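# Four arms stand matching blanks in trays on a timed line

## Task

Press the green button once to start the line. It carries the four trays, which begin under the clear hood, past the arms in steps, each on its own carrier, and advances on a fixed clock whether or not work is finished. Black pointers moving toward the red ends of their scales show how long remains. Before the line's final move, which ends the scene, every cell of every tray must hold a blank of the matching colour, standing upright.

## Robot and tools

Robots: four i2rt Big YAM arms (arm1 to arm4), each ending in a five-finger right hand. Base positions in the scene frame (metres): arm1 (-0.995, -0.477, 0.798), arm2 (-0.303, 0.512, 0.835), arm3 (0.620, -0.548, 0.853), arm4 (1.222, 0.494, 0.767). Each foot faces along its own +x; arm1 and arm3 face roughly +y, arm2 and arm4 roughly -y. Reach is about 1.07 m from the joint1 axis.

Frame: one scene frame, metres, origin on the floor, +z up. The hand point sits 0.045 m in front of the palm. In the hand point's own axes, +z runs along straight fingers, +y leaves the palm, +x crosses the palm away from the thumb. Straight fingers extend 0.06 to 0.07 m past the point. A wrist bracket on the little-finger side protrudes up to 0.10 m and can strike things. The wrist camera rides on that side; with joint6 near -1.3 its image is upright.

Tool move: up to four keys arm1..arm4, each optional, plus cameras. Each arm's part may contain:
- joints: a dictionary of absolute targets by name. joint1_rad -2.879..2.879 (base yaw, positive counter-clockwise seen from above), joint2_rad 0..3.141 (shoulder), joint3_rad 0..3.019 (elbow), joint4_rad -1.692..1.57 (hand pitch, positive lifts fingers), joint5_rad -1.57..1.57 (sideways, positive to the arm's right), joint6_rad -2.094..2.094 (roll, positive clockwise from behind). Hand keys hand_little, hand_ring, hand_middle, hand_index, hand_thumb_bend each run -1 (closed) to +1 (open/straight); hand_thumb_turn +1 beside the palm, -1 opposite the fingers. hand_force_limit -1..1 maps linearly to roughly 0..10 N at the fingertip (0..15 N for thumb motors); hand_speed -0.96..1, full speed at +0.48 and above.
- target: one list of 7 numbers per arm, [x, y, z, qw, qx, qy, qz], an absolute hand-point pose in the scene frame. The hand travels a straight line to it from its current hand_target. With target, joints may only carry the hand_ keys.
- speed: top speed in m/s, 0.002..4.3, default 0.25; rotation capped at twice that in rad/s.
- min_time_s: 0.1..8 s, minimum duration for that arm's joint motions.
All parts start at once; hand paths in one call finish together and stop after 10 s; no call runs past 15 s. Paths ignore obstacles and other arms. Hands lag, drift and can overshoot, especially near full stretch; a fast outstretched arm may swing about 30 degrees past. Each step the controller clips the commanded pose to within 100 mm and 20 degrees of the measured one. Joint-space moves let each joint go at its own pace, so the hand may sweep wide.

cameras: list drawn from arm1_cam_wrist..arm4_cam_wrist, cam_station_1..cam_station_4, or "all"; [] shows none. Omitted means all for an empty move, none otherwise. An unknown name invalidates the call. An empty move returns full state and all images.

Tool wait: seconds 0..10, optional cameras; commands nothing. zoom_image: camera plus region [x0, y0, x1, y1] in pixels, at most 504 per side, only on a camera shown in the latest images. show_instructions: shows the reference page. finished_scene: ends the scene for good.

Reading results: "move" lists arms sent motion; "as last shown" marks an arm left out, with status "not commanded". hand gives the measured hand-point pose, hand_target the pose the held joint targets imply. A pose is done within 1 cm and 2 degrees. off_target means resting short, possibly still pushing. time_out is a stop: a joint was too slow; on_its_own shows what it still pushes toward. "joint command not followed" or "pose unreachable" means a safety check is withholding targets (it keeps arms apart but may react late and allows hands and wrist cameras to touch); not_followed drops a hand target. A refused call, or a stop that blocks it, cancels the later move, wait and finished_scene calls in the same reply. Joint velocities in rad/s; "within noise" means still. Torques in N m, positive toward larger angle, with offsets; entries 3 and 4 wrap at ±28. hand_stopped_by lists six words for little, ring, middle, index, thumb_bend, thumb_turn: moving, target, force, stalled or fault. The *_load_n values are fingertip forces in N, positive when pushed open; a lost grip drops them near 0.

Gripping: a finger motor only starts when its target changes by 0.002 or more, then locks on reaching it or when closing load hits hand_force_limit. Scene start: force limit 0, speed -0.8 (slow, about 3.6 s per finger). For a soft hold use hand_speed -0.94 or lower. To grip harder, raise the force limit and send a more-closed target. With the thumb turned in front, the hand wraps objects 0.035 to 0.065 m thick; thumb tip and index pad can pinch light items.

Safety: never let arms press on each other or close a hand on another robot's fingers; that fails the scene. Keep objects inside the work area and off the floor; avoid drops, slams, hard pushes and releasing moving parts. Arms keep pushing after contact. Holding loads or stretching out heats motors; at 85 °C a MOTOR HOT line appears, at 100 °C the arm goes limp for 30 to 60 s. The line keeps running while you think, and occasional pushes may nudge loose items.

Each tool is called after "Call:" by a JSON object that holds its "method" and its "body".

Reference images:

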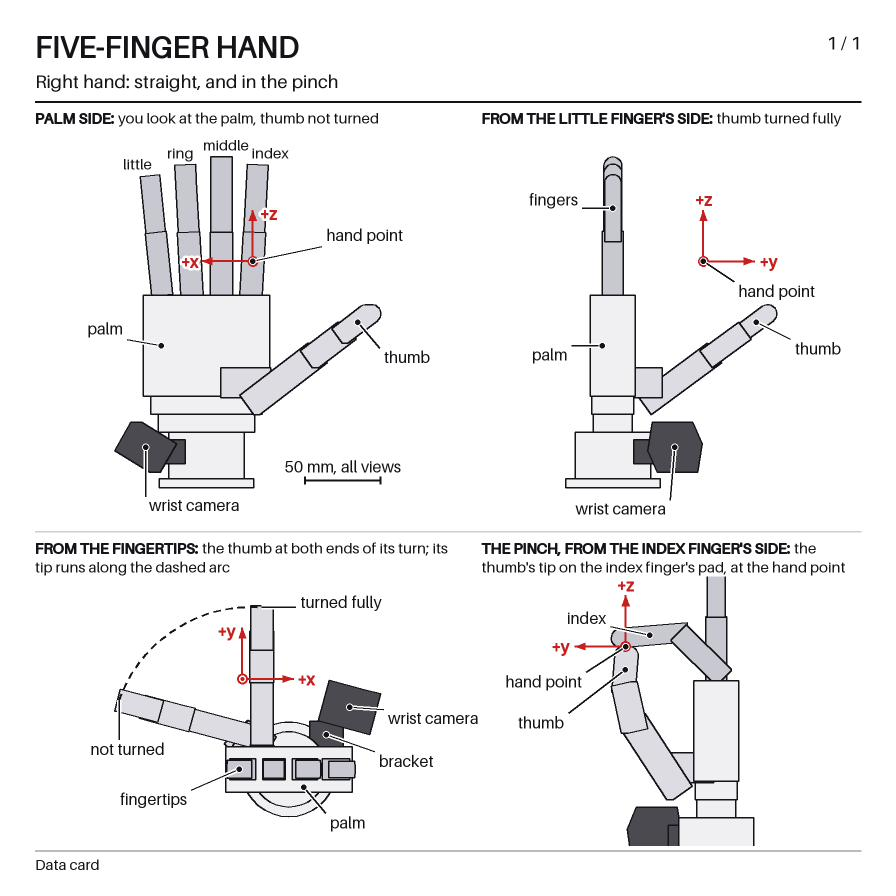

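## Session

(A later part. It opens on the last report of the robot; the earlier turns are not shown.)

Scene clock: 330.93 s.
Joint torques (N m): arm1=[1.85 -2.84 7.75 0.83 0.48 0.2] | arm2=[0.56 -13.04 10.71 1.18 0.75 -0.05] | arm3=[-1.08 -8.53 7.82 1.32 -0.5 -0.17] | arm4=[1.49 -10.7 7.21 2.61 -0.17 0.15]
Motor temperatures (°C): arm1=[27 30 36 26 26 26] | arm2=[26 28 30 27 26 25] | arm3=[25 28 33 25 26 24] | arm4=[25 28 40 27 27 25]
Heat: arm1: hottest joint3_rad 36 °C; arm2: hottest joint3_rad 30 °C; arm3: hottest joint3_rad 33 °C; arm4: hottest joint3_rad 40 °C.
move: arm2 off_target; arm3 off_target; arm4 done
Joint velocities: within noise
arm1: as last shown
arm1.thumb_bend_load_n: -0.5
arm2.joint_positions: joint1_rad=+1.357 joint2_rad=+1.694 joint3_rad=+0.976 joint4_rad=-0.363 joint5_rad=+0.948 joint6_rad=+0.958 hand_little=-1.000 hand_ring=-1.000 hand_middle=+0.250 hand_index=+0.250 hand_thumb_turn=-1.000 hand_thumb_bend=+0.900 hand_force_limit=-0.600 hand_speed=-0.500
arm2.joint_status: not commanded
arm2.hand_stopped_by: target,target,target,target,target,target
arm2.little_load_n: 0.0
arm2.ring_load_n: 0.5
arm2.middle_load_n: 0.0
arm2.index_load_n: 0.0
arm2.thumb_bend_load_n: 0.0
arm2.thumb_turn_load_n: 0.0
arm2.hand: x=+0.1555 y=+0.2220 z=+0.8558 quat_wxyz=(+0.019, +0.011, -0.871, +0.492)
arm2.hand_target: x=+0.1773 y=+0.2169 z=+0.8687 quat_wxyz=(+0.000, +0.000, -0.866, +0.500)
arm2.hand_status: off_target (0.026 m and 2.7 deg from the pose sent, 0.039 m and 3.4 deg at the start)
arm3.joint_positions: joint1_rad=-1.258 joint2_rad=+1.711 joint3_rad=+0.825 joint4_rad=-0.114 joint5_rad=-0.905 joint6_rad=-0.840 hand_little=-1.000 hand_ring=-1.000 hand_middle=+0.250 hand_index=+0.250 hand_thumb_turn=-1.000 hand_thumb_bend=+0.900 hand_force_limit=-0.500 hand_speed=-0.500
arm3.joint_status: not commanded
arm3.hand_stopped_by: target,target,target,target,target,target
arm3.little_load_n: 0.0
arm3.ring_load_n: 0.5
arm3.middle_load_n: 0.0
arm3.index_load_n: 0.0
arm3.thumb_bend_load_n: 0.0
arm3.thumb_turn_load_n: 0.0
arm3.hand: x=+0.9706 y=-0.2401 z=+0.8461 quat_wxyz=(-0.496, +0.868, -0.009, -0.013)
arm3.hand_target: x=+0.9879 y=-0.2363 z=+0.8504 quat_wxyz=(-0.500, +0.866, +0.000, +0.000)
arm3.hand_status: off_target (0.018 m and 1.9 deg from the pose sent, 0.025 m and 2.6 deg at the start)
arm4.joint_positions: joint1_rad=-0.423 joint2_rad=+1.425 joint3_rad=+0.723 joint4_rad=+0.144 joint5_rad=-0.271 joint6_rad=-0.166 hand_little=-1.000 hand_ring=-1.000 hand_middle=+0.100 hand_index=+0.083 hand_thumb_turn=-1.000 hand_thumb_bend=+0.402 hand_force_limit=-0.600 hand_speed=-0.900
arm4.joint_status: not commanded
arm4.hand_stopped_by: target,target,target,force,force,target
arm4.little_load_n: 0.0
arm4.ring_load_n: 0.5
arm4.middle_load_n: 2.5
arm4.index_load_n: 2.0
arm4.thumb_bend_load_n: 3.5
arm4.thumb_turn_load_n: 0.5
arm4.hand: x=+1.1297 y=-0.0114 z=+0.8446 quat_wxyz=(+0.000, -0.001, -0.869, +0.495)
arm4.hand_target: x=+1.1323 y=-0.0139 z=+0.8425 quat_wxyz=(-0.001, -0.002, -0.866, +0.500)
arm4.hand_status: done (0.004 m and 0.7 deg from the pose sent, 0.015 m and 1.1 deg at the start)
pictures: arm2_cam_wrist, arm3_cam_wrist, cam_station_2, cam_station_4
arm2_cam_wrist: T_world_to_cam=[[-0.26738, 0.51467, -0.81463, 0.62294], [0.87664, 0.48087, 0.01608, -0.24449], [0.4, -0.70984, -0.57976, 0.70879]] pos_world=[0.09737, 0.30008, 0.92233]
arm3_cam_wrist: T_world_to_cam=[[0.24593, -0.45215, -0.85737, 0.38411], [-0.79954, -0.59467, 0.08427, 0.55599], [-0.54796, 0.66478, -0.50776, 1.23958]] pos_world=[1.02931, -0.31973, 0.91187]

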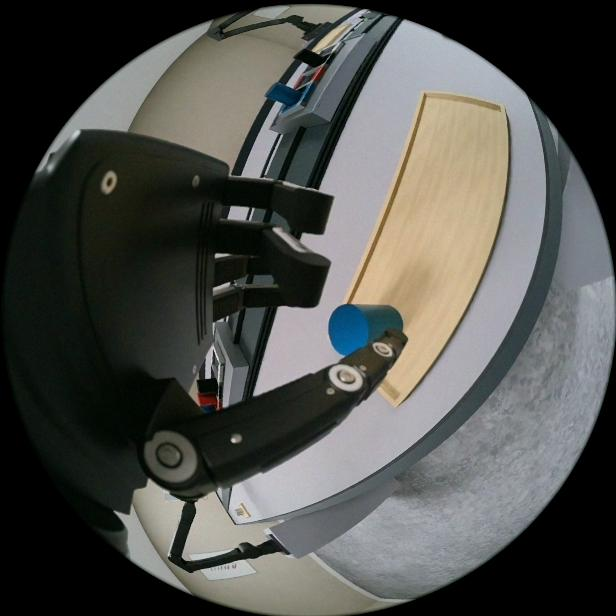

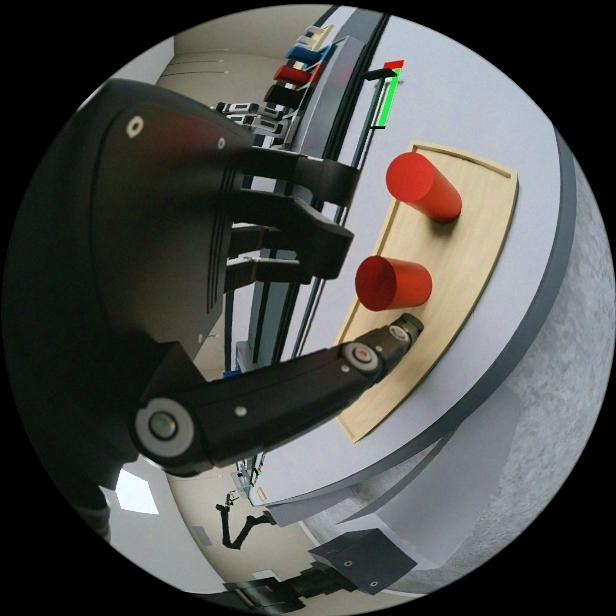

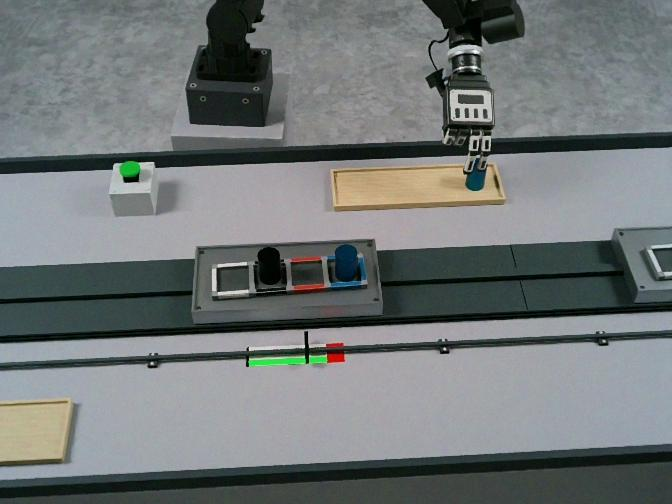

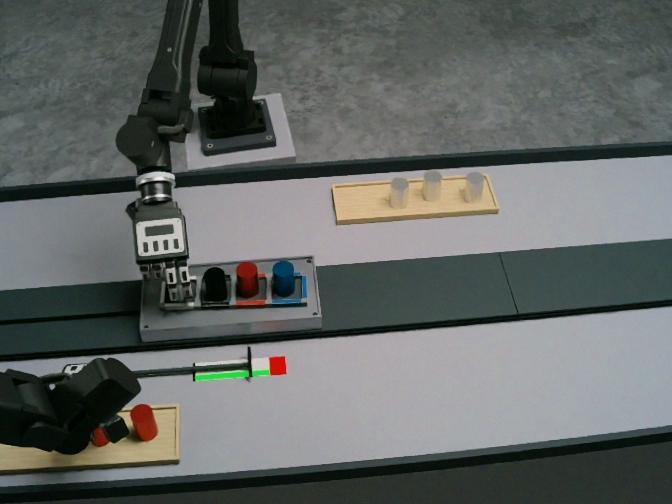

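Call:
{"method": "move", "body": {"arm4": {"target": [1.132, -0.014, 0.835, 0, 0, -0.866, 0.5], "speed": 0.05}, "arm3": {"target": [0.988, -0.236, 0.808, 0.5, -0.866, 0, 0], "speed": 0.1}, "arm2": {"target": [0.194, 0.210, 0.862, 0, 0, -0.866, 0.5], "speed": 0.15}, "cameras": ["cam_station_4", "cam_station_3", "cam_station_2", "arm2_cam_wrist", "arm3_cam_wrist"]}}

Call:
{"method": "zoom_image", "body": {"camera": "cam_station_4", "region": [120, 220, 240, 320]}}

Call:
{"method": "zoom_image", "body": {"camera": "cam_station_3", "region": [130, 150, 250, 250]}}

Call:
{"method": "zoom_image", "body": {"camera": "cam_station_2", "region": [400, 120, 520, 220]}}

Scene clock: 332.93 s.
Joint torques (N m): arm1=[1.79 -2.78 7.73 0.83 0.48 0.2] | arm2=[0.38 -13.92 10.78 1.26 0.69 -0.09] | arm3=[-1.08 -9.58 5.83 2.14 -0.52 -0.16] | arm4=[2.49 -10.23 7.21 2.54 -0.23 0.11]
Motor temperatures (°C): arm1=[27 30 36 26 26 26] | arm2=[26 28 30 27 26 25] | arm3=[25 28 33 25 26 24] | arm4=[25 28 40 27 27 25]
Heat: arm1: hottest joint3_rad 36 °C; arm2: hottest joint3_rad 30 °C; arm3: hottest joint3_rad 33 °C; arm4: hottest joint3_rad 40 °C.
move: arm2 off_target; arm3 off_target; arm4 done
Joint velocities: within noise
arm1: as last shown
arm1.thumb_bend_load_n: 0.0
arm2.joint_positions: joint1_rad=+1.357 joint2_rad=+1.743 joint3_rad=+1.022 joint4_rad=-0.363 joint5_rad=+0.948 joint6_rad=+0.960 hand_little=-1.000 hand_ring=-1.000 hand_middle=+0.250 hand_index=+0.250 hand_thumb_turn=-1.000 hand_thumb_bend=+0.900 hand_force_limit=-0.600 hand_speed=-0.500
arm2.joint_status: not commanded
arm2.hand_stopped_by: target,target,target,target,target,target
arm2.little_load_n: 0.0
arm2.ring_load_n: 0.0
arm2.middle_load_n: -0.5
arm2.index_load_n: 0.0
arm2.thumb_bend_load_n: 0.0
arm2.thumb_turn_load_n: 0.0
arm2.hand: x=+0.1710 y=+0.2164 z=+0.8483 quat_wxyz=(+0.020, +0.011, -0.871, +0.491)
arm2.hand_target: x=+0.1930 y=+0.2103 z=+0.8616 quat_wxyz=(+0.000, +0.000, -0.866, +0.500)
arm2.hand_status: off_target (0.028 m and 2.8 deg from the pose sent, 0.041 m and 2.7 deg at the start)
arm3.joint_positions: joint1_rad=-1.258 joint2_rad=+1.819 joint3_rad=+0.825 joint4_rad=-0.015 joint5_rad=-0.905 joint6_rad=-0.843 hand_little=-1.000 hand_ring=-1.000 hand_middle=+0.250 hand_index=+0.250 hand_thumb_turn=-1.000 hand_thumb_bend=+0.900 hand_force_limit=-0.500 hand_speed=-0.500
arm3.joint_status: not commanded
arm3.hand_stopped_by: target,target,target,target,target,target
arm3.little_load_n: 0.0
arm3.ring_load_n: 0.0
arm3.middle_load_n: 0.0
arm3.index_load_n: 0.0
arm3.thumb_bend_load_n: 0.0
arm3.thumb_turn_load_n: 0.0
arm3.hand: x=+0.9742 y=-0.2382 z=+0.8063 quat_wxyz=(-0.494, +0.869, -0.010, -0.016)
arm3.hand_target: x=+0.9871 y=-0.2366 z=+0.8079 quat_wxyz=(-0.500, +0.866, -0.001, -0.001)
arm3.hand_status: off_target (0.014 m and 2.3 deg from the pose sent, 0.042 m and 1.9 deg at the start)
arm4.joint_positions: joint1_rad=-0.423 joint2_rad=+1.429 joint3_rad=+0.715 joint4_rad=+0.169 joint5_rad=-0.271 joint6_rad=-0.163 hand_little=-1.000 hand_ring=-1.000 hand_middle=+0.100 hand_index=+0.083 hand_thumb_turn=-1.000 hand_thumb_bend=+0.402 hand_force_limit=-0.600 hand_speed=-0.900
arm4.joint_status: not commanded
arm4.hand_stopped_by: target,target,target,force,force,target
arm4.little_load_n: 0.0
arm4.ring_load_n: 0.0
arm4.middle_load_n: 1.5
arm4.index_load_n: 1.0
arm4.thumb_bend_load_n: 4.0
arm4.thumb_turn_load_n: 0.0
arm4.hand: x=+1.1296 y=-0.0124 z=+0.8433 quat_wxyz=(+0.001, -0.002, -0.866, +0.500)
arm4.hand_target: x=+1.1324 y=-0.0132 z=+0.8349 quat_wxyz=(-0.001, -0.001, -0.866, +0.499)
arm4.hand_status: done (0.009 m and 0.2 deg from the pose sent, 0.010 m and 0.7 deg at the start)
pictures: arm2_cam_wrist, arm3_cam_wrist, cam_station_2, cam_station_3, cam_station_4
arm2_cam_wrist: T_world_to_cam=[[-0.2683, 0.51566, -0.8137, 0.62297], [0.87703, 0.48019, 0.01513, -0.25438], [0.39854, -0.70958, -0.58108, 0.69572]] pos_world=[0.11297, 0.29458, 0.91503]
arm3_cam_wrist: T_world_to_cam=[[0.24174, -0.45494, -0.85708, 0.35317], [-0.79805, -0.59567, 0.09109, 0.55615], [-0.55198, 0.66198, -0.50706, 1.22281]] pos_world=[1.03343, -0.31752, 0.87207]

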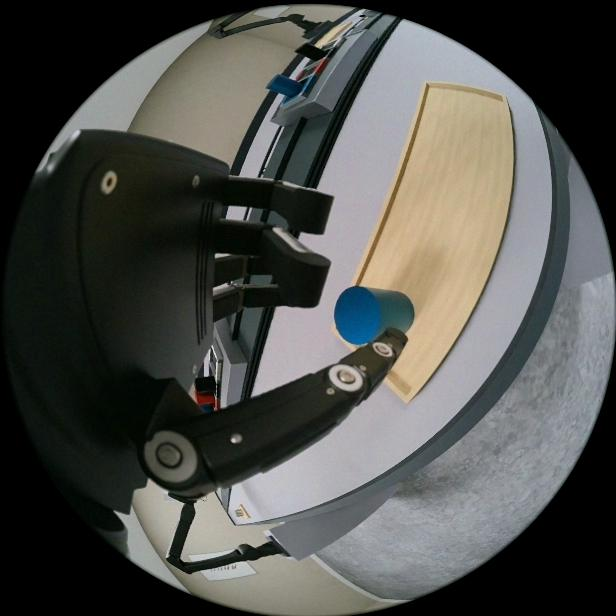

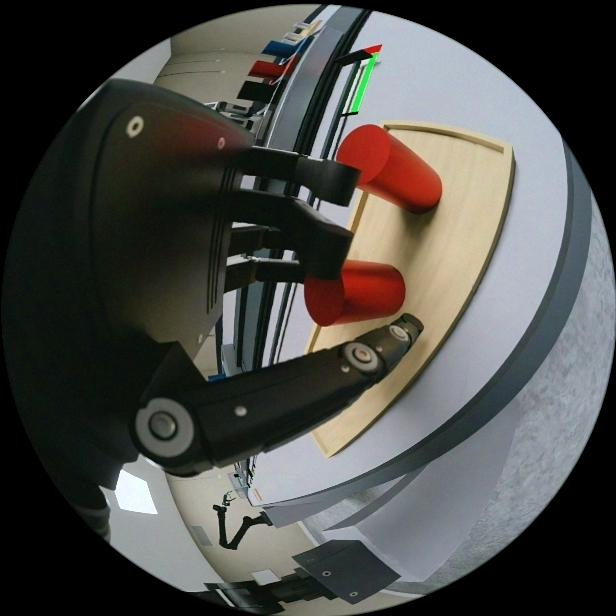

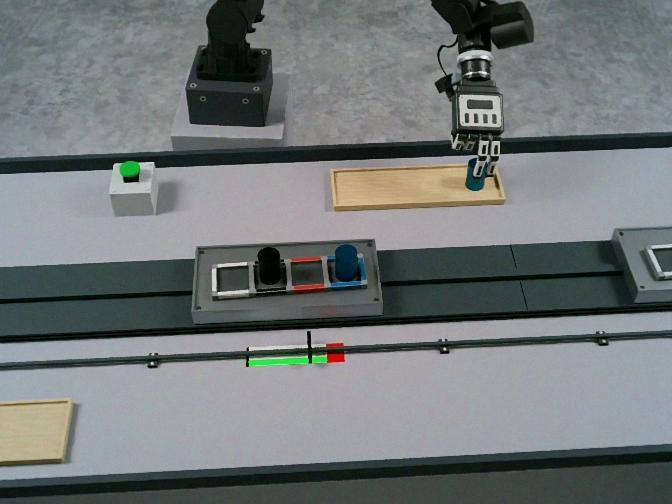

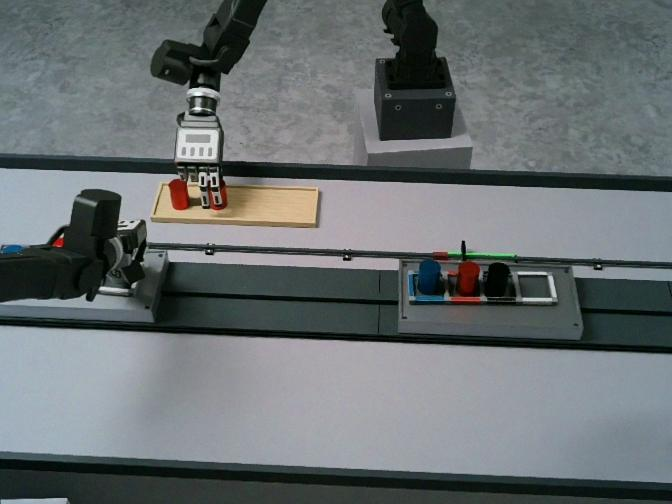

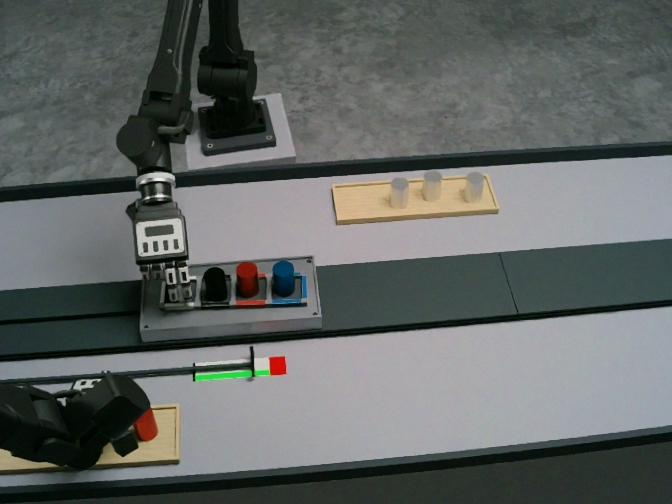

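Scaled by 4.200.

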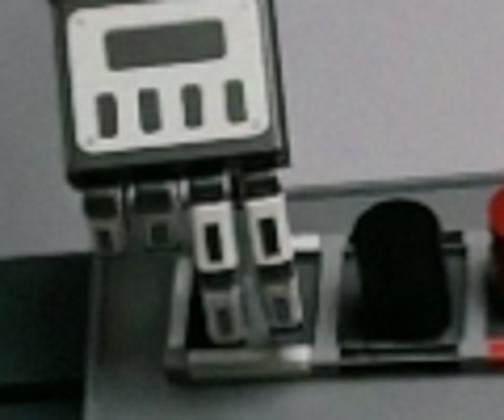

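Scaled by 4.200.

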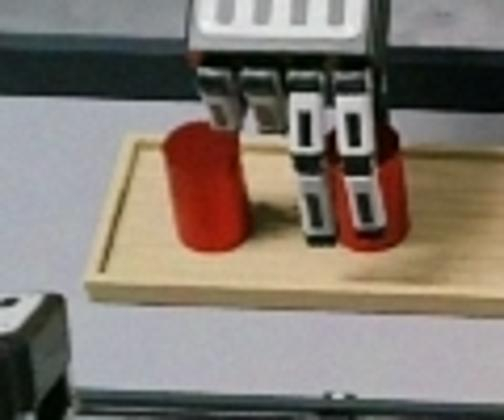

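Scaled by 4.200.

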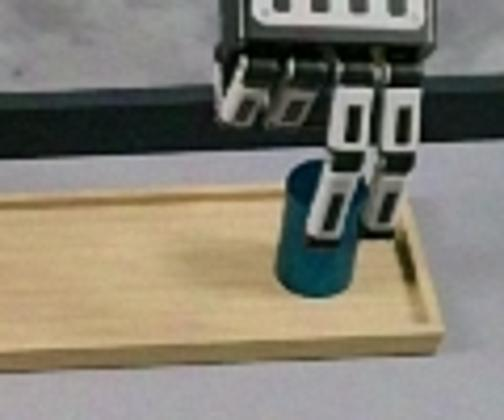

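Call:
{"method": "move", "body": {"arm4": {"joints": {"hand_thumb_bend": 0.5, "hand_speed": -0.9}}, "arm3": {"target": [0.981, -0.237, 0.808, 0.5, -0.866, 0, 0], "speed": 0.1}, "arm2": {"target": [0.188, 0.212, 0.845, 0, 0, -0.866, 0.5], "speed": 0.12}, "cameras": ["cam_station_3", "cam_station_2", "arm2_cam_wrist", "arm3_cam_wrist"]}}

Call:
{"method": "move", "body": {"arm4": {"joints": {"hand_thumb_bend": 0.85, "hand_index": 0.3, "hand_middle": 0.3, "hand_speed": -0.72}}}}

Call:
{"method": "zoom_image", "body": {"camera": "cam_station_3", "region": [130, 150, 250, 250]}}

Call:
{"method": "zoom_image", "body": {"camera": "cam_station_2", "region": [400, 120, 520, 220]}}

Scene clock: 335.30 s.
Joint torques (N m): arm1=[1.79 -2.78 7.75 0.84 0.48 0.2] | arm2=[0.32 -14.15 8.02 1.51 0.68 -0.11] | arm3=[-0.67 -10.29 4.45 2.17 -0.42 -0.1] | arm4=[1.85 -10.46 7.32 2.47 -0.16 0.16]
Motor temperatures (°C): arm1=[27 30 36 26 26 26] | arm2=[26 28 30 27 26 25] | arm3=[25 28 33 25 26 24] | arm4=[25 28 40 27 27 25]
Heat: arm1: hottest joint3_rad 36 °C; arm2: hottest joint3_rad 30 °C; arm3: hottest joint3_rad 33 °C; arm4: hottest joint3_rad 40 °C.
move: arm2 off_target; arm3 done; arm4 done
Joint velocities: within noise
arm1: as last shown
arm2.joint_positions: joint1_rad=+1.357 joint2_rad=+1.763 joint3_rad=+1.022 joint4_rad=-0.319 joint5_rad=+0.948 joint6_rad=+0.960 hand_little=-1.000 hand_ring=-1.000 hand_middle=+0.250 hand_index=+0.250 hand_thumb_turn=-1.000 hand_thumb_bend=+0.900 hand_force_limit=-0.600 hand_speed=-0.500
arm2.joint_status: not commanded
arm2.hand_stopped_by: target,target,target,target,target,target
arm2.little_load_n: 0.0
arm2.ring_load_n: 0.0
arm2.middle_load_n: 0.0
arm2.index_load_n: 0.0
arm2.thumb_bend_load_n: 0.0
arm2.thumb_turn_load_n: 0.0
arm2.hand: x=+0.1779 y=+0.2139 z=+0.8425 quat_wxyz=(+0.010, +0.005, -0.869, +0.495)
arm2.hand_target: x=+0.1878 y=+0.2120 z=+0.8446 quat_wxyz=(+0.000, +0.000, -0.866, +0.500)
arm2.hand_status: off_target (0.011 m and 1.4 deg from the pose sent, 0.018 m and 2.8 deg at the start)
arm3.joint_positions: joint1_rad=-1.258 joint2_rad=+1.819 joint3_rad=+0.825 joint4_rad=+0.000 joint5_rad=-0.905 joint6_rad=-0.843 hand_little=-1.000 hand_ring=-1.000 hand_middle=+0.250 hand_index=+0.250 hand_thumb_turn=-1.000 hand_thumb_bend=+0.900 hand_force_limit=-0.500 hand_speed=-0.500
arm3.joint_status: not commanded
arm3.hand_stopped_by: target,target,target,target,target,target
arm3.little_load_n: 0.0
arm3.ring_load_n: 0.0
arm3.middle_load_n: 0.0
arm3.index_load_n: 0.0
arm3.thumb_bend_load_n: 0.0
arm3.thumb_turn_load_n: 0.0
arm3.hand: x=+0.9772 y=-0.2369 z=+0.8073 quat_wxyz=(-0.497, +0.868, -0.007, -0.010)
arm3.hand_target: x=+0.9811 y=-0.2370 z=+0.8079 quat_wxyz=(-0.500, +0.866, +0.000, +0.000)
arm3.hand_status: done (0.004 m and 1.4 deg from the pose sent, 0.007 m and 2.3 deg at the start)
arm4.joint_positions: joint1_rad=-0.423 joint2_rad=+1.437 joint3_rad=+0.715 joint4_rad=+0.175 joint5_rad=-0.271 joint6_rad=-0.163 hand_little=-1.000 hand_ring=-1.000 hand_middle=+0.100 hand_index=+0.083 hand_thumb_turn=-1.000 hand_thumb_bend=+0.500 hand_force_limit=-0.600 hand_speed=-0.900
arm4.joint_status: all done
arm4.hand_stopped_by: target,target,target,force,target,target
arm4.little_load_n: 0.0
arm4.ring_load_n: 0.0
arm4.middle_load_n: 0.0
arm4.index_load_n: 0.0
arm4.thumb_bend_load_n: 0.0
arm4.thumb_turn_load_n: 0.0
arm4.hand: x=+1.1294 y=-0.0131 z=+0.8407 quat_wxyz=(+0.001, -0.002, -0.867, +0.499)
arm4.hand_target: x=+1.1323 y=-0.0135 z=+0.8353 quat_wxyz=(-0.001, -0.001, -0.866, +0.500)
arm4.hand_status: not commanded
pictures: arm2_cam_wrist, arm3_cam_wrist, cam_station_2, cam_station_3
arm2_cam_wrist: T_world_to_cam=[[-0.24938, 0.50887, -0.82393, 0.62811], [0.87646, 0.48045, 0.03145, -0.27287], [0.41186, -0.7143, -0.56582, 0.67353]] pos_world=[0.1184, 0.29257, 0.9072]
arm3_cam_wrist: T_world_to_cam=[[0.25365, -0.44956, -0.85648, 0.34303], [-0.79928, -0.59611, 0.07618, 0.57237], [-0.5448, 0.66524, -0.51053, 1.22067]] pos_world=[1.03549, -0.31664, 0.87338]

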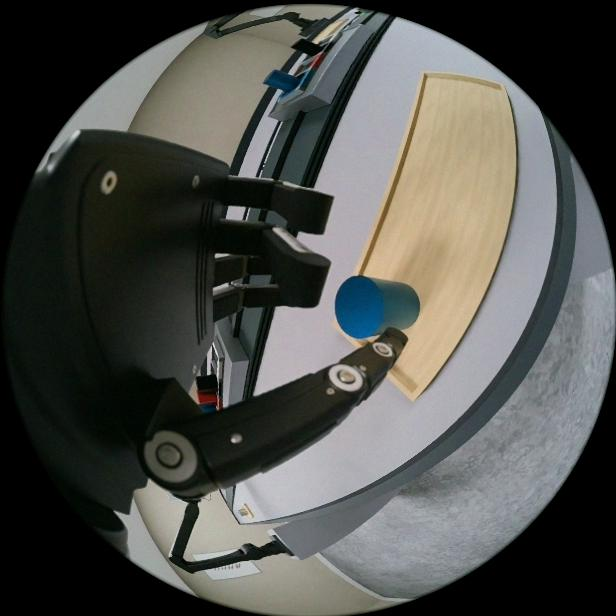

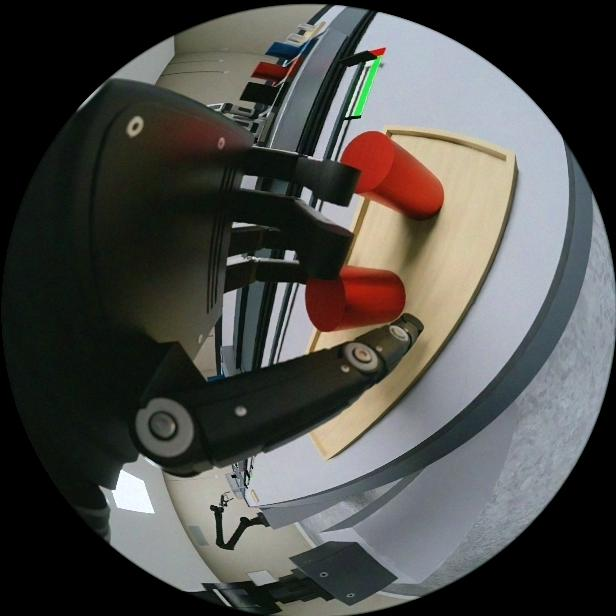

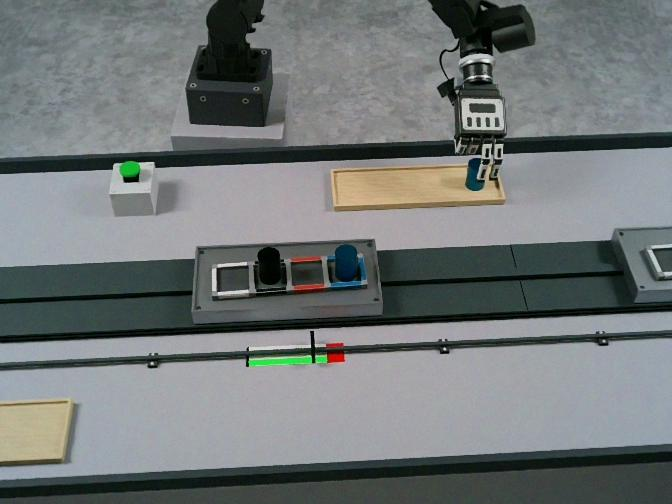

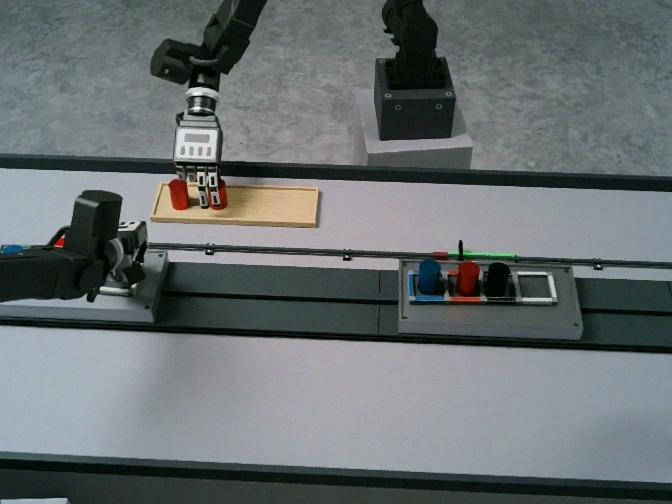

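Scene clock: 336.67 s.
Joint torques (N m): arm1=[1.85 -2.84 7.75 0.83 0.48 0.2] | arm2=[0.32 -14.1 8.02 1.51 0.68 -0.1] | arm3=[-0.73 -10.29 4.45 2.17 -0.42 -0.1] | arm4=[1.9 -10.75 7.32 2.25 -0.2 0.12]
Motor temperatures (°C): arm1=[27 30 36 26 26 26] | arm2=[26 28 30 27 26 25] | arm3=[25 28 33 25 26 24] | arm4=[25 28 40 27 27 25]
Heat: arm1: hottest joint3_rad 36 °C; arm2: hottest joint3_rad 30 °C; arm3: hottest joint3_rad 33 °C; arm4: hottest joint3_rad 40 °C.
move: arm4 done
Joint velocities: within noise
arm1.joint_positions: joint1_rad=+0.683 joint2_rad=+0.781 joint3_rad=+0.506 joint4_rad=-0.350 joint5_rad=+0.552 joint6_rad=+0.336 hand_little=-1.000 hand_ring=-1.000 hand_middle=+0.300 hand_index=+0.300 hand_thumb_turn=-1.000 hand_thumb_bend=+0.850 hand_force_limit=-0.600 hand_speed=-0.750
arm1.joint_status: not commanded
arm1.hand_stopped_by: target,target,target,target,target,target
arm1.little_load_n: 0.0
arm1.ring_load_n: 0.0
arm1.middle_load_n: 0.0
arm1.index_load_n: 0.0
arm1.thumb_bend_load_n: 0.0
arm1.thumb_turn_load_n: 0.0
arm1.hand: x=-1.1422 y=-0.1489 z=+0.9499 quat_wxyz=(-0.503, +0.864, -0.015, +0.016)
arm1.hand_target: x=-1.1424 y=-0.1512 z=+0.9505 quat_wxyz=(-0.501, +0.865, -0.017, +0.016)
arm1.hand_status: not commanded
arm2, arm3: as last shown
arm4.joint_positions: joint1_rad=-0.423 joint2_rad=+1.437 joint3_rad=+0.715 joint4_rad=+0.175 joint5_rad=-0.271 joint6_rad=-0.163 hand_little=-1.000 hand_ring=-1.000 hand_middle=+0.300 hand_index=+0.300 hand_thumb_turn=-1.000 hand_thumb_bend=+0.850 hand_force_limit=-0.600 hand_speed=-0.720
arm4.joint_status: all done
arm4.hand_stopped_by: target,target,target,target,target,target
arm4.little_load_n: 0.0
arm4.ring_load_n: 0.0
arm4.middle_load_n: 0.0
arm4.index_load_n: 0.0
arm4.thumb_bend_load_n: 0.0
arm4.thumb_turn_load_n: 0.0
arm4.hand: x=+1.1294 y=-0.0131 z=+0.8407 quat_wxyz=(+0.001, -0.002, -0.867, +0.499)
arm4.hand_target: x=+1.1323 y=-0.0135 z=+0.8353 quat_wxyz=(-0.001, -0.001, -0.866, +0.500)
arm4.hand_status: not commanded
pictures: none

Scaled by 4.200.
This view is cut from an older image: the scene may have changed since it was taken.

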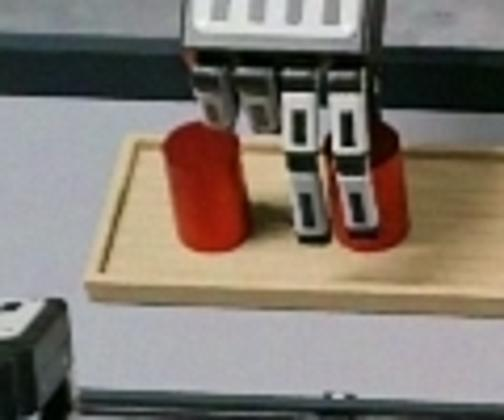

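Scaled by 4.200.
This view is cut from an older image: the scene may have changed since it was taken.

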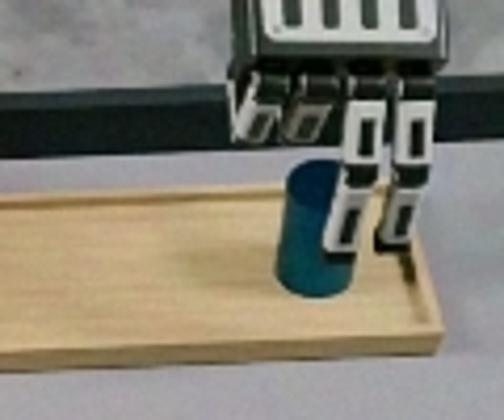

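Call:
{"method": "move", "body": {"arm4": {"target": [1.132, -0.012, 0.94, 0, 0, -0.866, 0.5], "speed": 0.12}, "arm3": {"target": [0.972, -0.238, 0.808, 0.5, -0.866, 0, 0], "speed": 0.1}, "arm2": {"target": [0.175, 0.215, 0.845, 0, 0, -0.866, 0.5], "speed": 0.12}, "cameras": ["cam_station_3", "cam_station_4", "cam_station_2", "arm2_cam_wrist", "arm3_cam_wrist"]}}

Call:
{"method": "zoom_image", "body": {"camera": "cam_station_3", "region": [130, 150, 250, 250]}}

Call:
{"method": "zoom_image", "body": {"camera": "cam_station_2", "region": [400, 120, 520, 220]}}

Call:
{"method": "zoom_image", "body": {"camera": "cam_station_4", "region": [120, 220, 240, 320]}}

Scene clock: 338.70 s.
Joint torques (N m): arm1=[1.79 -2.78 7.75 0.83 0.48 0.2] | arm2=[0.09 -16.21 5.82 1.5 0.63 -0.14] | arm3=[-0.15 -11.22 4.01 2.17 -0.29 0] | arm4=[1.26 -11.11 12.63 1.01 -0.25 0.1]
Motor temperatures (°C): arm1=[27 30 36 26 26 26] | arm2=[26 28 30 27 26 25] | arm3=[25 28 33 25 26 24] | arm4=[25 28 39 27 27 25]
Heat: arm1: hottest joint3_rad 36 °C; arm2: hottest joint3_rad 30 °C; arm3: hottest joint3_rad 33 °C; arm4: hottest joint3_rad 39 °C.
move: arm2 done; arm3 done; arm4 off_target
Joint velocities: within noise
arm1: as last shown
arm1.index_load_n: 0.5
arm2.joint_positions: joint1_rad=+1.357 joint2_rad=+1.760 joint3_rad=+1.005 joint4_rad=-0.302 joint5_rad=+0.948 joint6_rad=+0.960 hand_little=-1.000 hand_ring=-1.000 hand_middle=+0.250 hand_index=+0.250 hand_thumb_turn=-1.000 hand_thumb_bend=+0.900 hand_force_limit=-0.600 hand_speed=-0.500
arm2.joint_status: not commanded
arm2.hand_stopped_by: target,target,target,target,target,target
arm2.little_load_n: 0.0
arm2.ring_load_n: 0.0
arm2.middle_load_n: 0.0
arm2.index_load_n: 0.0
arm2.thumb_bend_load_n: 0.0
arm2.thumb_turn_load_n: 0.0
arm2.hand: x=+0.1741 y=+0.2153 z=+0.8394 quat_wxyz=(+0.009, +0.004, -0.869, +0.495)
arm2.hand_target: x=+0.1752 y=+0.2150 z=+0.8452 quat_wxyz=(+0.000, +0.000, -0.866, +0.500)
arm2.hand_status: done (0.006 m and 1.3 deg from the pose sent, 0.004 m and 1.4 deg at the start)
arm3.joint_positions: joint1_rad=-1.258 joint2_rad=+1.819 joint3_rad=+0.802 joint4_rad=+0.018 joint5_rad=-0.905 joint6_rad=-0.843 hand_little=-1.000 hand_ring=-1.000 hand_middle=+0.250 hand_index=+0.250 hand_thumb_turn=-1.000 hand_thumb_bend=+0.900 hand_force_limit=-0.500 hand_speed=-0.500
arm3.joint_status: not commanded
arm3.hand_stopped_by: target,target,target,target,target,target
arm3.little_load_n: 0.0
arm3.ring_load_n: 0.0
arm3.middle_load_n: 0.0
arm3.index_load_n: 0.0
arm3.thumb_bend_load_n: 0.0
arm3.thumb_turn_load_n: 0.0
arm3.hand: x=+0.9695 y=-0.2403 z=+0.8022 quat_wxyz=(-0.496, +0.868, -0.008, -0.012)
arm3.hand_target: x=+0.9719 y=-0.2381 z=+0.8079 quat_wxyz=(-0.500, +0.866, +0.000, +0.000)
arm3.hand_status: done (0.007 m and 1.7 deg from the pose sent, 0.005 m and 1.4 deg at the start)
arm4.joint_positions: joint1_rad=-0.423 joint2_rad=+1.270 joint3_rad=+0.807 joint4_rad=-0.123 joint5_rad=-0.271 joint6_rad=-0.163 hand_little=-1.000 hand_ring=-1.000 hand_middle=+0.300 hand_index=+0.300 hand_thumb_turn=-1.000 hand_thumb_bend=+0.850 hand_force_limit=-0.600 hand_speed=-0.720
arm4.joint_status: not commanded
arm4.hand_stopped_by: target,target,target,target,target,target
arm4.little_load_n: 0.0
arm4.ring_load_n: 0.0
arm4.middle_load_n: 0.0
arm4.index_load_n: 0.0
arm4.thumb_bend_load_n: 0.0
arm4.thumb_turn_load_n: 0.0
arm4.hand: x=+1.1344 y=+0.0024 z=+0.9131 quat_wxyz=(-0.004, -0.005, -0.876, +0.483)
arm4.hand_target: x=+1.1317 y=-0.0125 z=+0.9394 quat_wxyz=(+0.000, +0.000, -0.866, +0.500)
arm4.hand_status: off_target (0.031 m and 2.4 deg from the pose sent, 0.099 m and 0.3 deg at the start)
pictures: arm2_cam_wrist, arm3_cam_wrist, cam_station_2, cam_station_3, cam_station_4
arm2_cam_wrist: T_world_to_cam=[[-0.24704, 0.50799, -0.82518, 0.62473], [0.87634, 0.48053, 0.03346, -0.27173], [0.41352, -0.71487, -0.56388, 0.67264]] pos_world=[0.11431, 0.29407, 0.9039]
arm3_cam_wrist: T_world_to_cam=[[0.25009, -0.45121, -0.85666, 0.34231], [-0.79895, -0.59596, 0.08066, 0.56077], [-0.54693, 0.66426, -0.50954, 1.21712]] pos_world=[1.0281, -0.31983, 0.86818]

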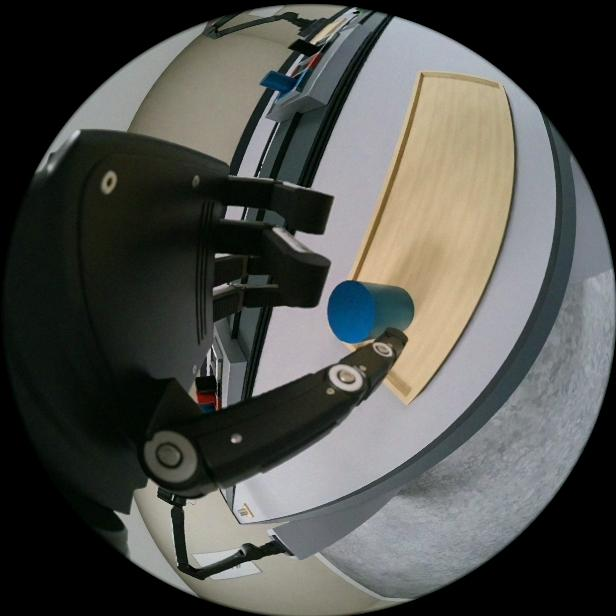

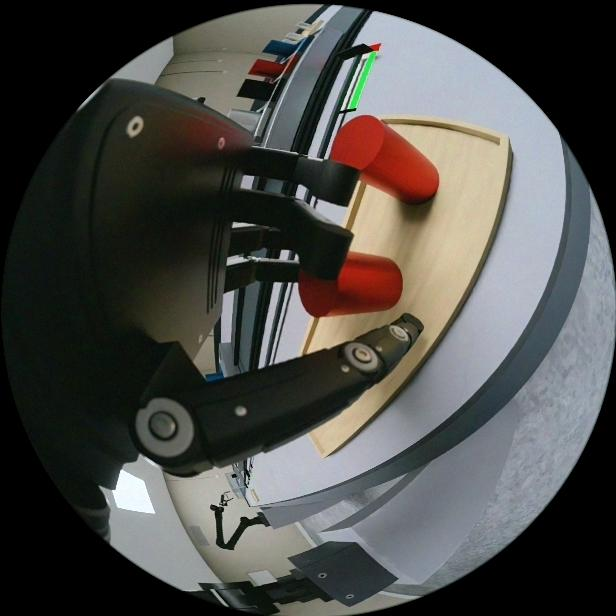

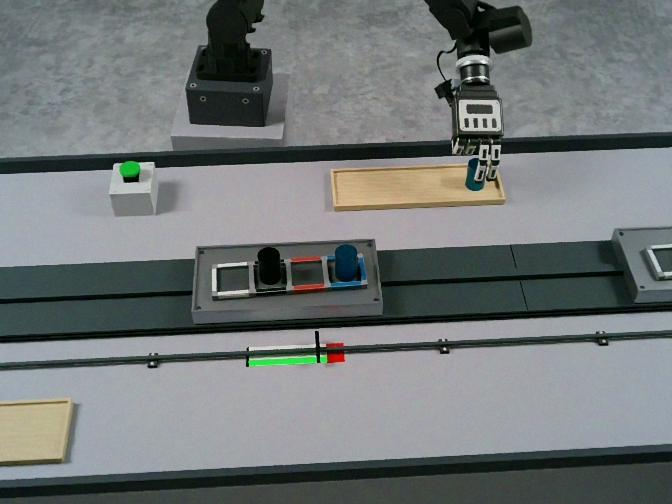

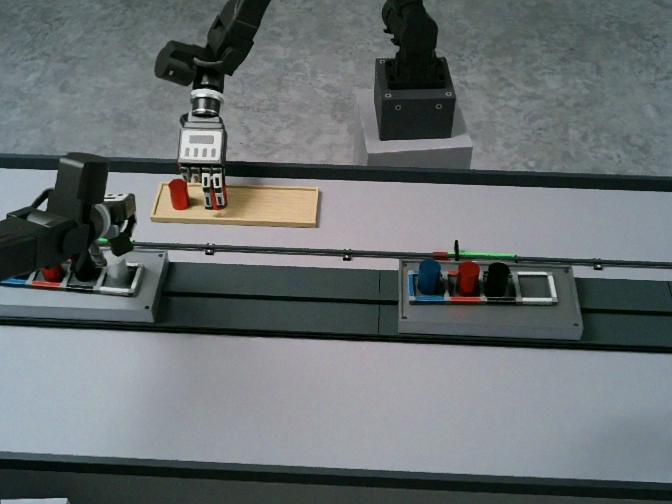

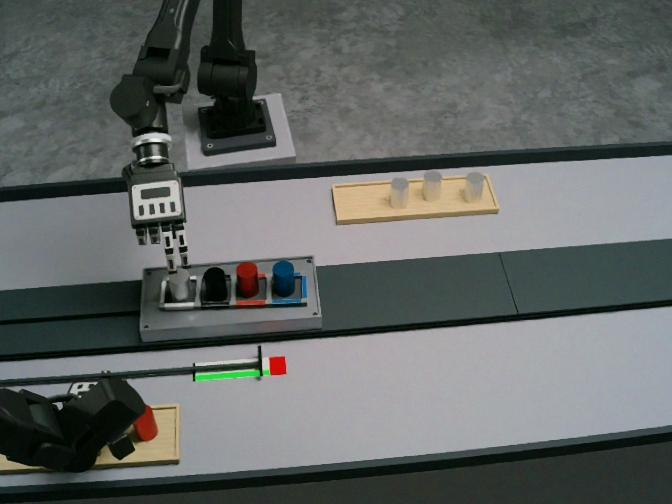

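Scaled by 4.200.

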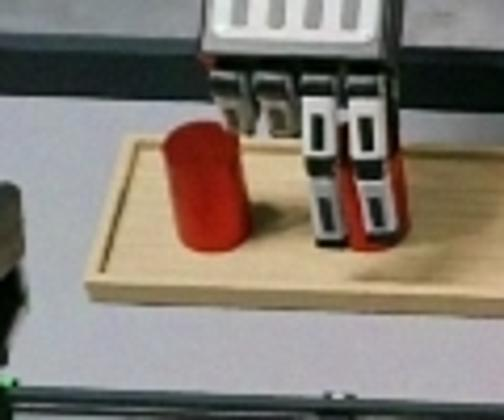

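Scaled by 4.200.

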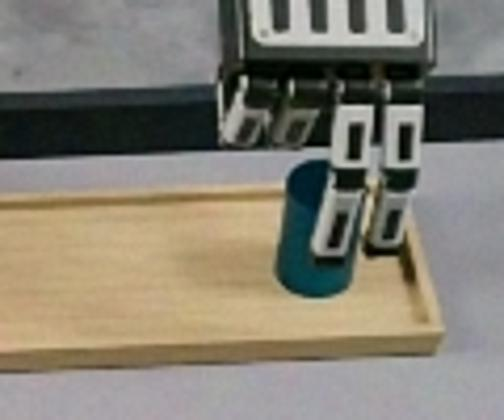

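Scaled by 4.200.

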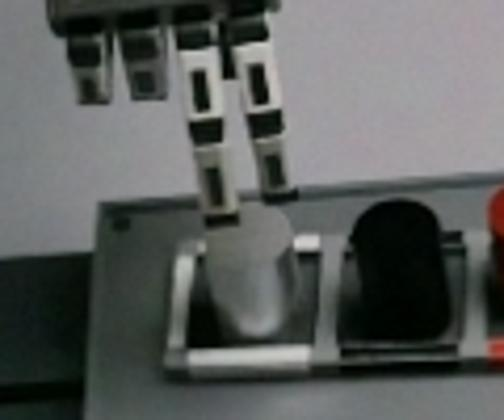

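Call:
{"method": "move", "body": {"arm4": {"target": [1.140, 0.12, 0.975, 0, 0, -0.866, 0.5], "speed": 0.15}, "arm3": {"joints": {"hand_thumb_bend": 0.6, "hand_index": 0.1, "hand_middle": 0.1, "hand_speed": -0.7}}, "arm2": {"target": [0.166, 0.221, 0.835, 0, 0, -0.866, 0.5], "speed": 0.12}, "cameras": ["cam_station_3", "cam_station_2", "arm2_cam_wrist", "arm3_cam_wrist"]}}

Call:
{"method": "zoom_image", "body": {"camera": "cam_station_2", "region": [400, 120, 520, 220]}}

Scene clock: 341.07 s.
Joint torques (N m): arm1=[1.85 -2.84 7.75 0.83 0.48 0.2] | arm2=[0.56 -15.91 5.56 1.5 0.74 -0.05] | arm3=[-0.15 -11.22 4.03 2.17 -0.29 0] | arm4=[1.26 -4.37 8.79 0.76 -0.39 -0.02]
Motor temperatures (°C): arm1=[27 30 37 26 26 26] | arm2=[26 28 30 27 26 25] | arm3=[25 28 32 25 26 24] | arm4=[25 28 39 27 27 25]
Heat: arm1: hottest joint3_rad 37 °C; arm2: hottest joint3_rad 30 °C; arm3: hottest joint3_rad 32 °C; arm4: hottest joint3_rad 39 °C.
move: arm2 done; arm3 done; arm4 off_target
Joint velocities: within noise
arm1: as last shown
arm1.index_load_n: 0.0
arm2.joint_positions: joint1_rad=+1.357 joint2_rad=+1.760 joint3_rad=+0.968 joint4_rad=-0.273 joint5_rad=+0.948 joint6_rad=+0.960 hand_little=-1.000 hand_ring=-1.000 hand_middle=+0.250 hand_index=+0.250 hand_thumb_turn=-1.000 hand_thumb_bend=+0.900 hand_force_limit=-0.600 hand_speed=-0.500
arm2.joint_status: not commanded
arm2.hand_stopped_by: target,target,target,target,target,target
arm2.little_load_n: 0.0
arm2.ring_load_n: 0.0
arm2.middle_load_n: 0.0
arm2.index_load_n: 0.0
arm2.thumb_bend_load_n: 0.0
arm2.thumb_turn_load_n: 0.0
arm2.hand: x=+0.1631 y=+0.2192 z=+0.8287 quat_wxyz=(+0.012, +0.006, -0.869, +0.494)
arm2.hand_target: x=+0.1660 y=+0.2209 z=+0.8349 quat_wxyz=(+0.000, +0.000, -0.866, +0.500)
arm2.hand_status: done (0.007 m and 1.7 deg from the pose sent, 0.011 m and 1.3 deg at the start)
arm3.joint_positions: joint1_rad=-1.258 joint2_rad=+1.819 joint3_rad=+0.802 joint4_rad=+0.018 joint5_rad=-0.905 joint6_rad=-0.843 hand_little=-1.000 hand_ring=-1.000 hand_middle=+0.100 hand_index=+0.100 hand_thumb_turn=-1.000 hand_thumb_bend=+0.600 hand_force_limit=-0.500 hand_speed=-0.700
arm3.joint_status: all done
arm3.hand_stopped_by: target,target,target,target,target,target
arm3.little_load_n: 0.0
arm3.ring_load_n: 0.0
arm3.middle_load_n: 0.0
arm3.index_load_n: 0.0
arm3.thumb_bend_load_n: 0.0
arm3.thumb_turn_load_n: 0.0
arm3.hand: x=+0.9695 y=-0.2403 z=+0.8022 quat_wxyz=(-0.496, +0.868, -0.008, -0.012)
arm3.hand_target: x=+0.9719 y=-0.2381 z=+0.8079 quat_wxyz=(-0.500, +0.866, +0.000, +0.000)
arm3.hand_status: not commanded
arm4.joint_positions: joint1_rad=-0.525 joint2_rad=+0.847 joint3_rad=+0.698 joint4_rad=-0.389 joint5_rad=-0.373 joint6_rad=-0.207 hand_little=-1.000 hand_ring=-1.000 hand_middle=+0.300 hand_index=+0.300 hand_thumb_turn=-1.000 hand_thumb_bend=+0.850 hand_force_limit=-0.600 hand_speed=-0.720
arm4.joint_status: not commanded
arm4.hand_stopped_by: target,target,target,target,target,target
arm4.little_load_n: 0.0
arm4.ring_load_n: 0.5
arm4.middle_load_n: 0.0
arm4.index_load_n: 0.5
arm4.thumb_bend_load_n: 0.0
arm4.thumb_turn_load_n: 0.0
arm4.hand: x=+1.1459 y=+0.1117 z=+0.9858 quat_wxyz=(-0.005, +0.000, -0.860, +0.511)
arm4.hand_target: x=+1.1459 y=+0.1175 z=+0.9763 quat_wxyz=(-0.006, +0.003, -0.866, +0.501)
arm4.hand_status: off_target (0.015 m and 1.5 deg from the pose sent, 0.133 m and 2.4 deg at the start)
pictures: arm2_cam_wrist, arm3_cam_wrist, cam_station_2, cam_station_3
arm2_cam_wrist: T_world_to_cam=[[-0.25294, 0.51015, -0.82205, 0.6091], [0.87659, 0.48039, 0.0284, -0.25942], [0.4094, -0.71342, -0.56871, 0.67826]] pos_world=[0.10379, 0.29777, 0.89381]
arm3_cam_wrist: T_world_to_cam=[[0.25009, -0.45121, -0.85666, 0.34231], [-0.79895, -0.59596, 0.08066, 0.56077], [-0.54693, 0.66426, -0.50954, 1.21712]] pos_world=[1.0281, -0.31983, 0.86818]

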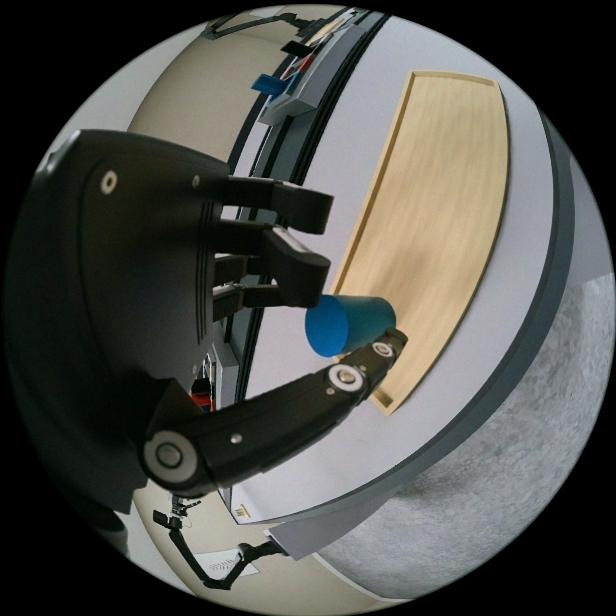

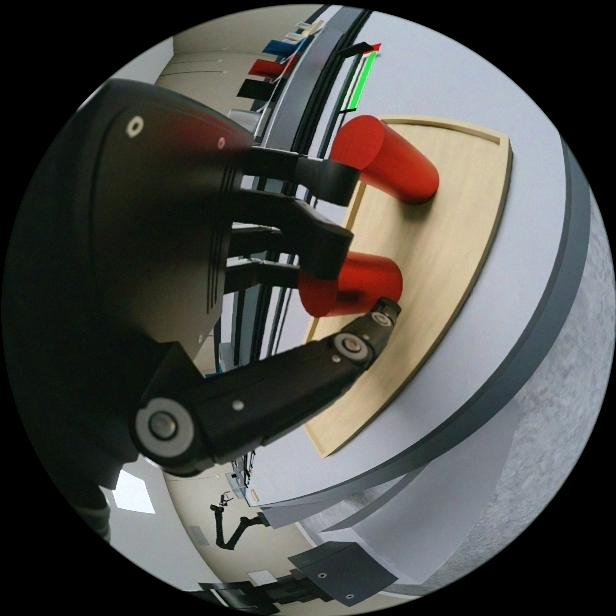

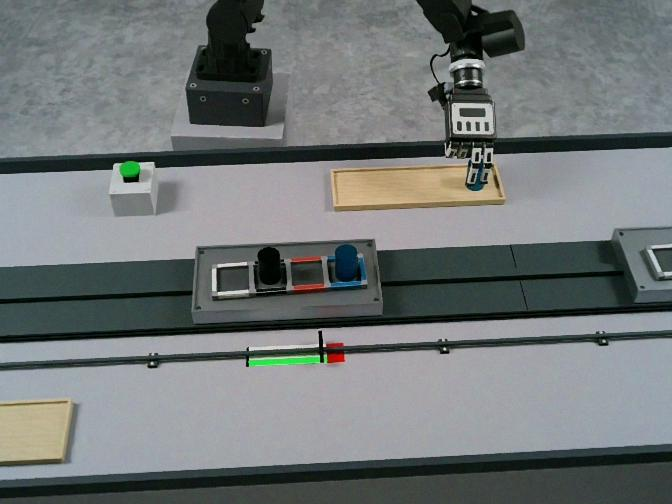

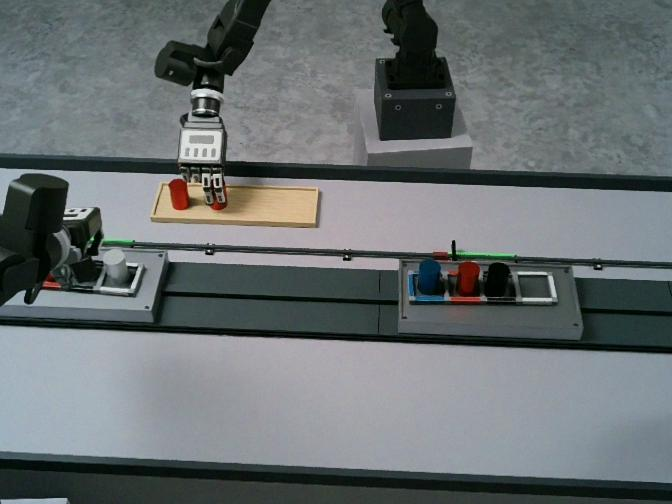

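Scaled by 4.200.

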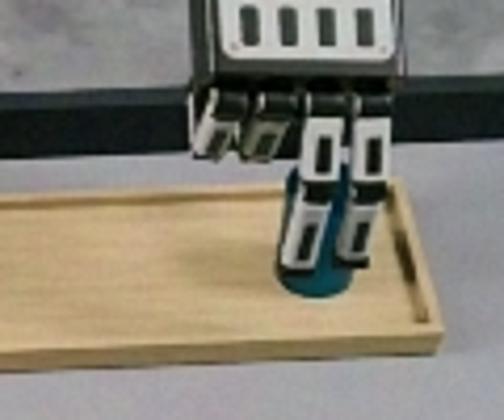

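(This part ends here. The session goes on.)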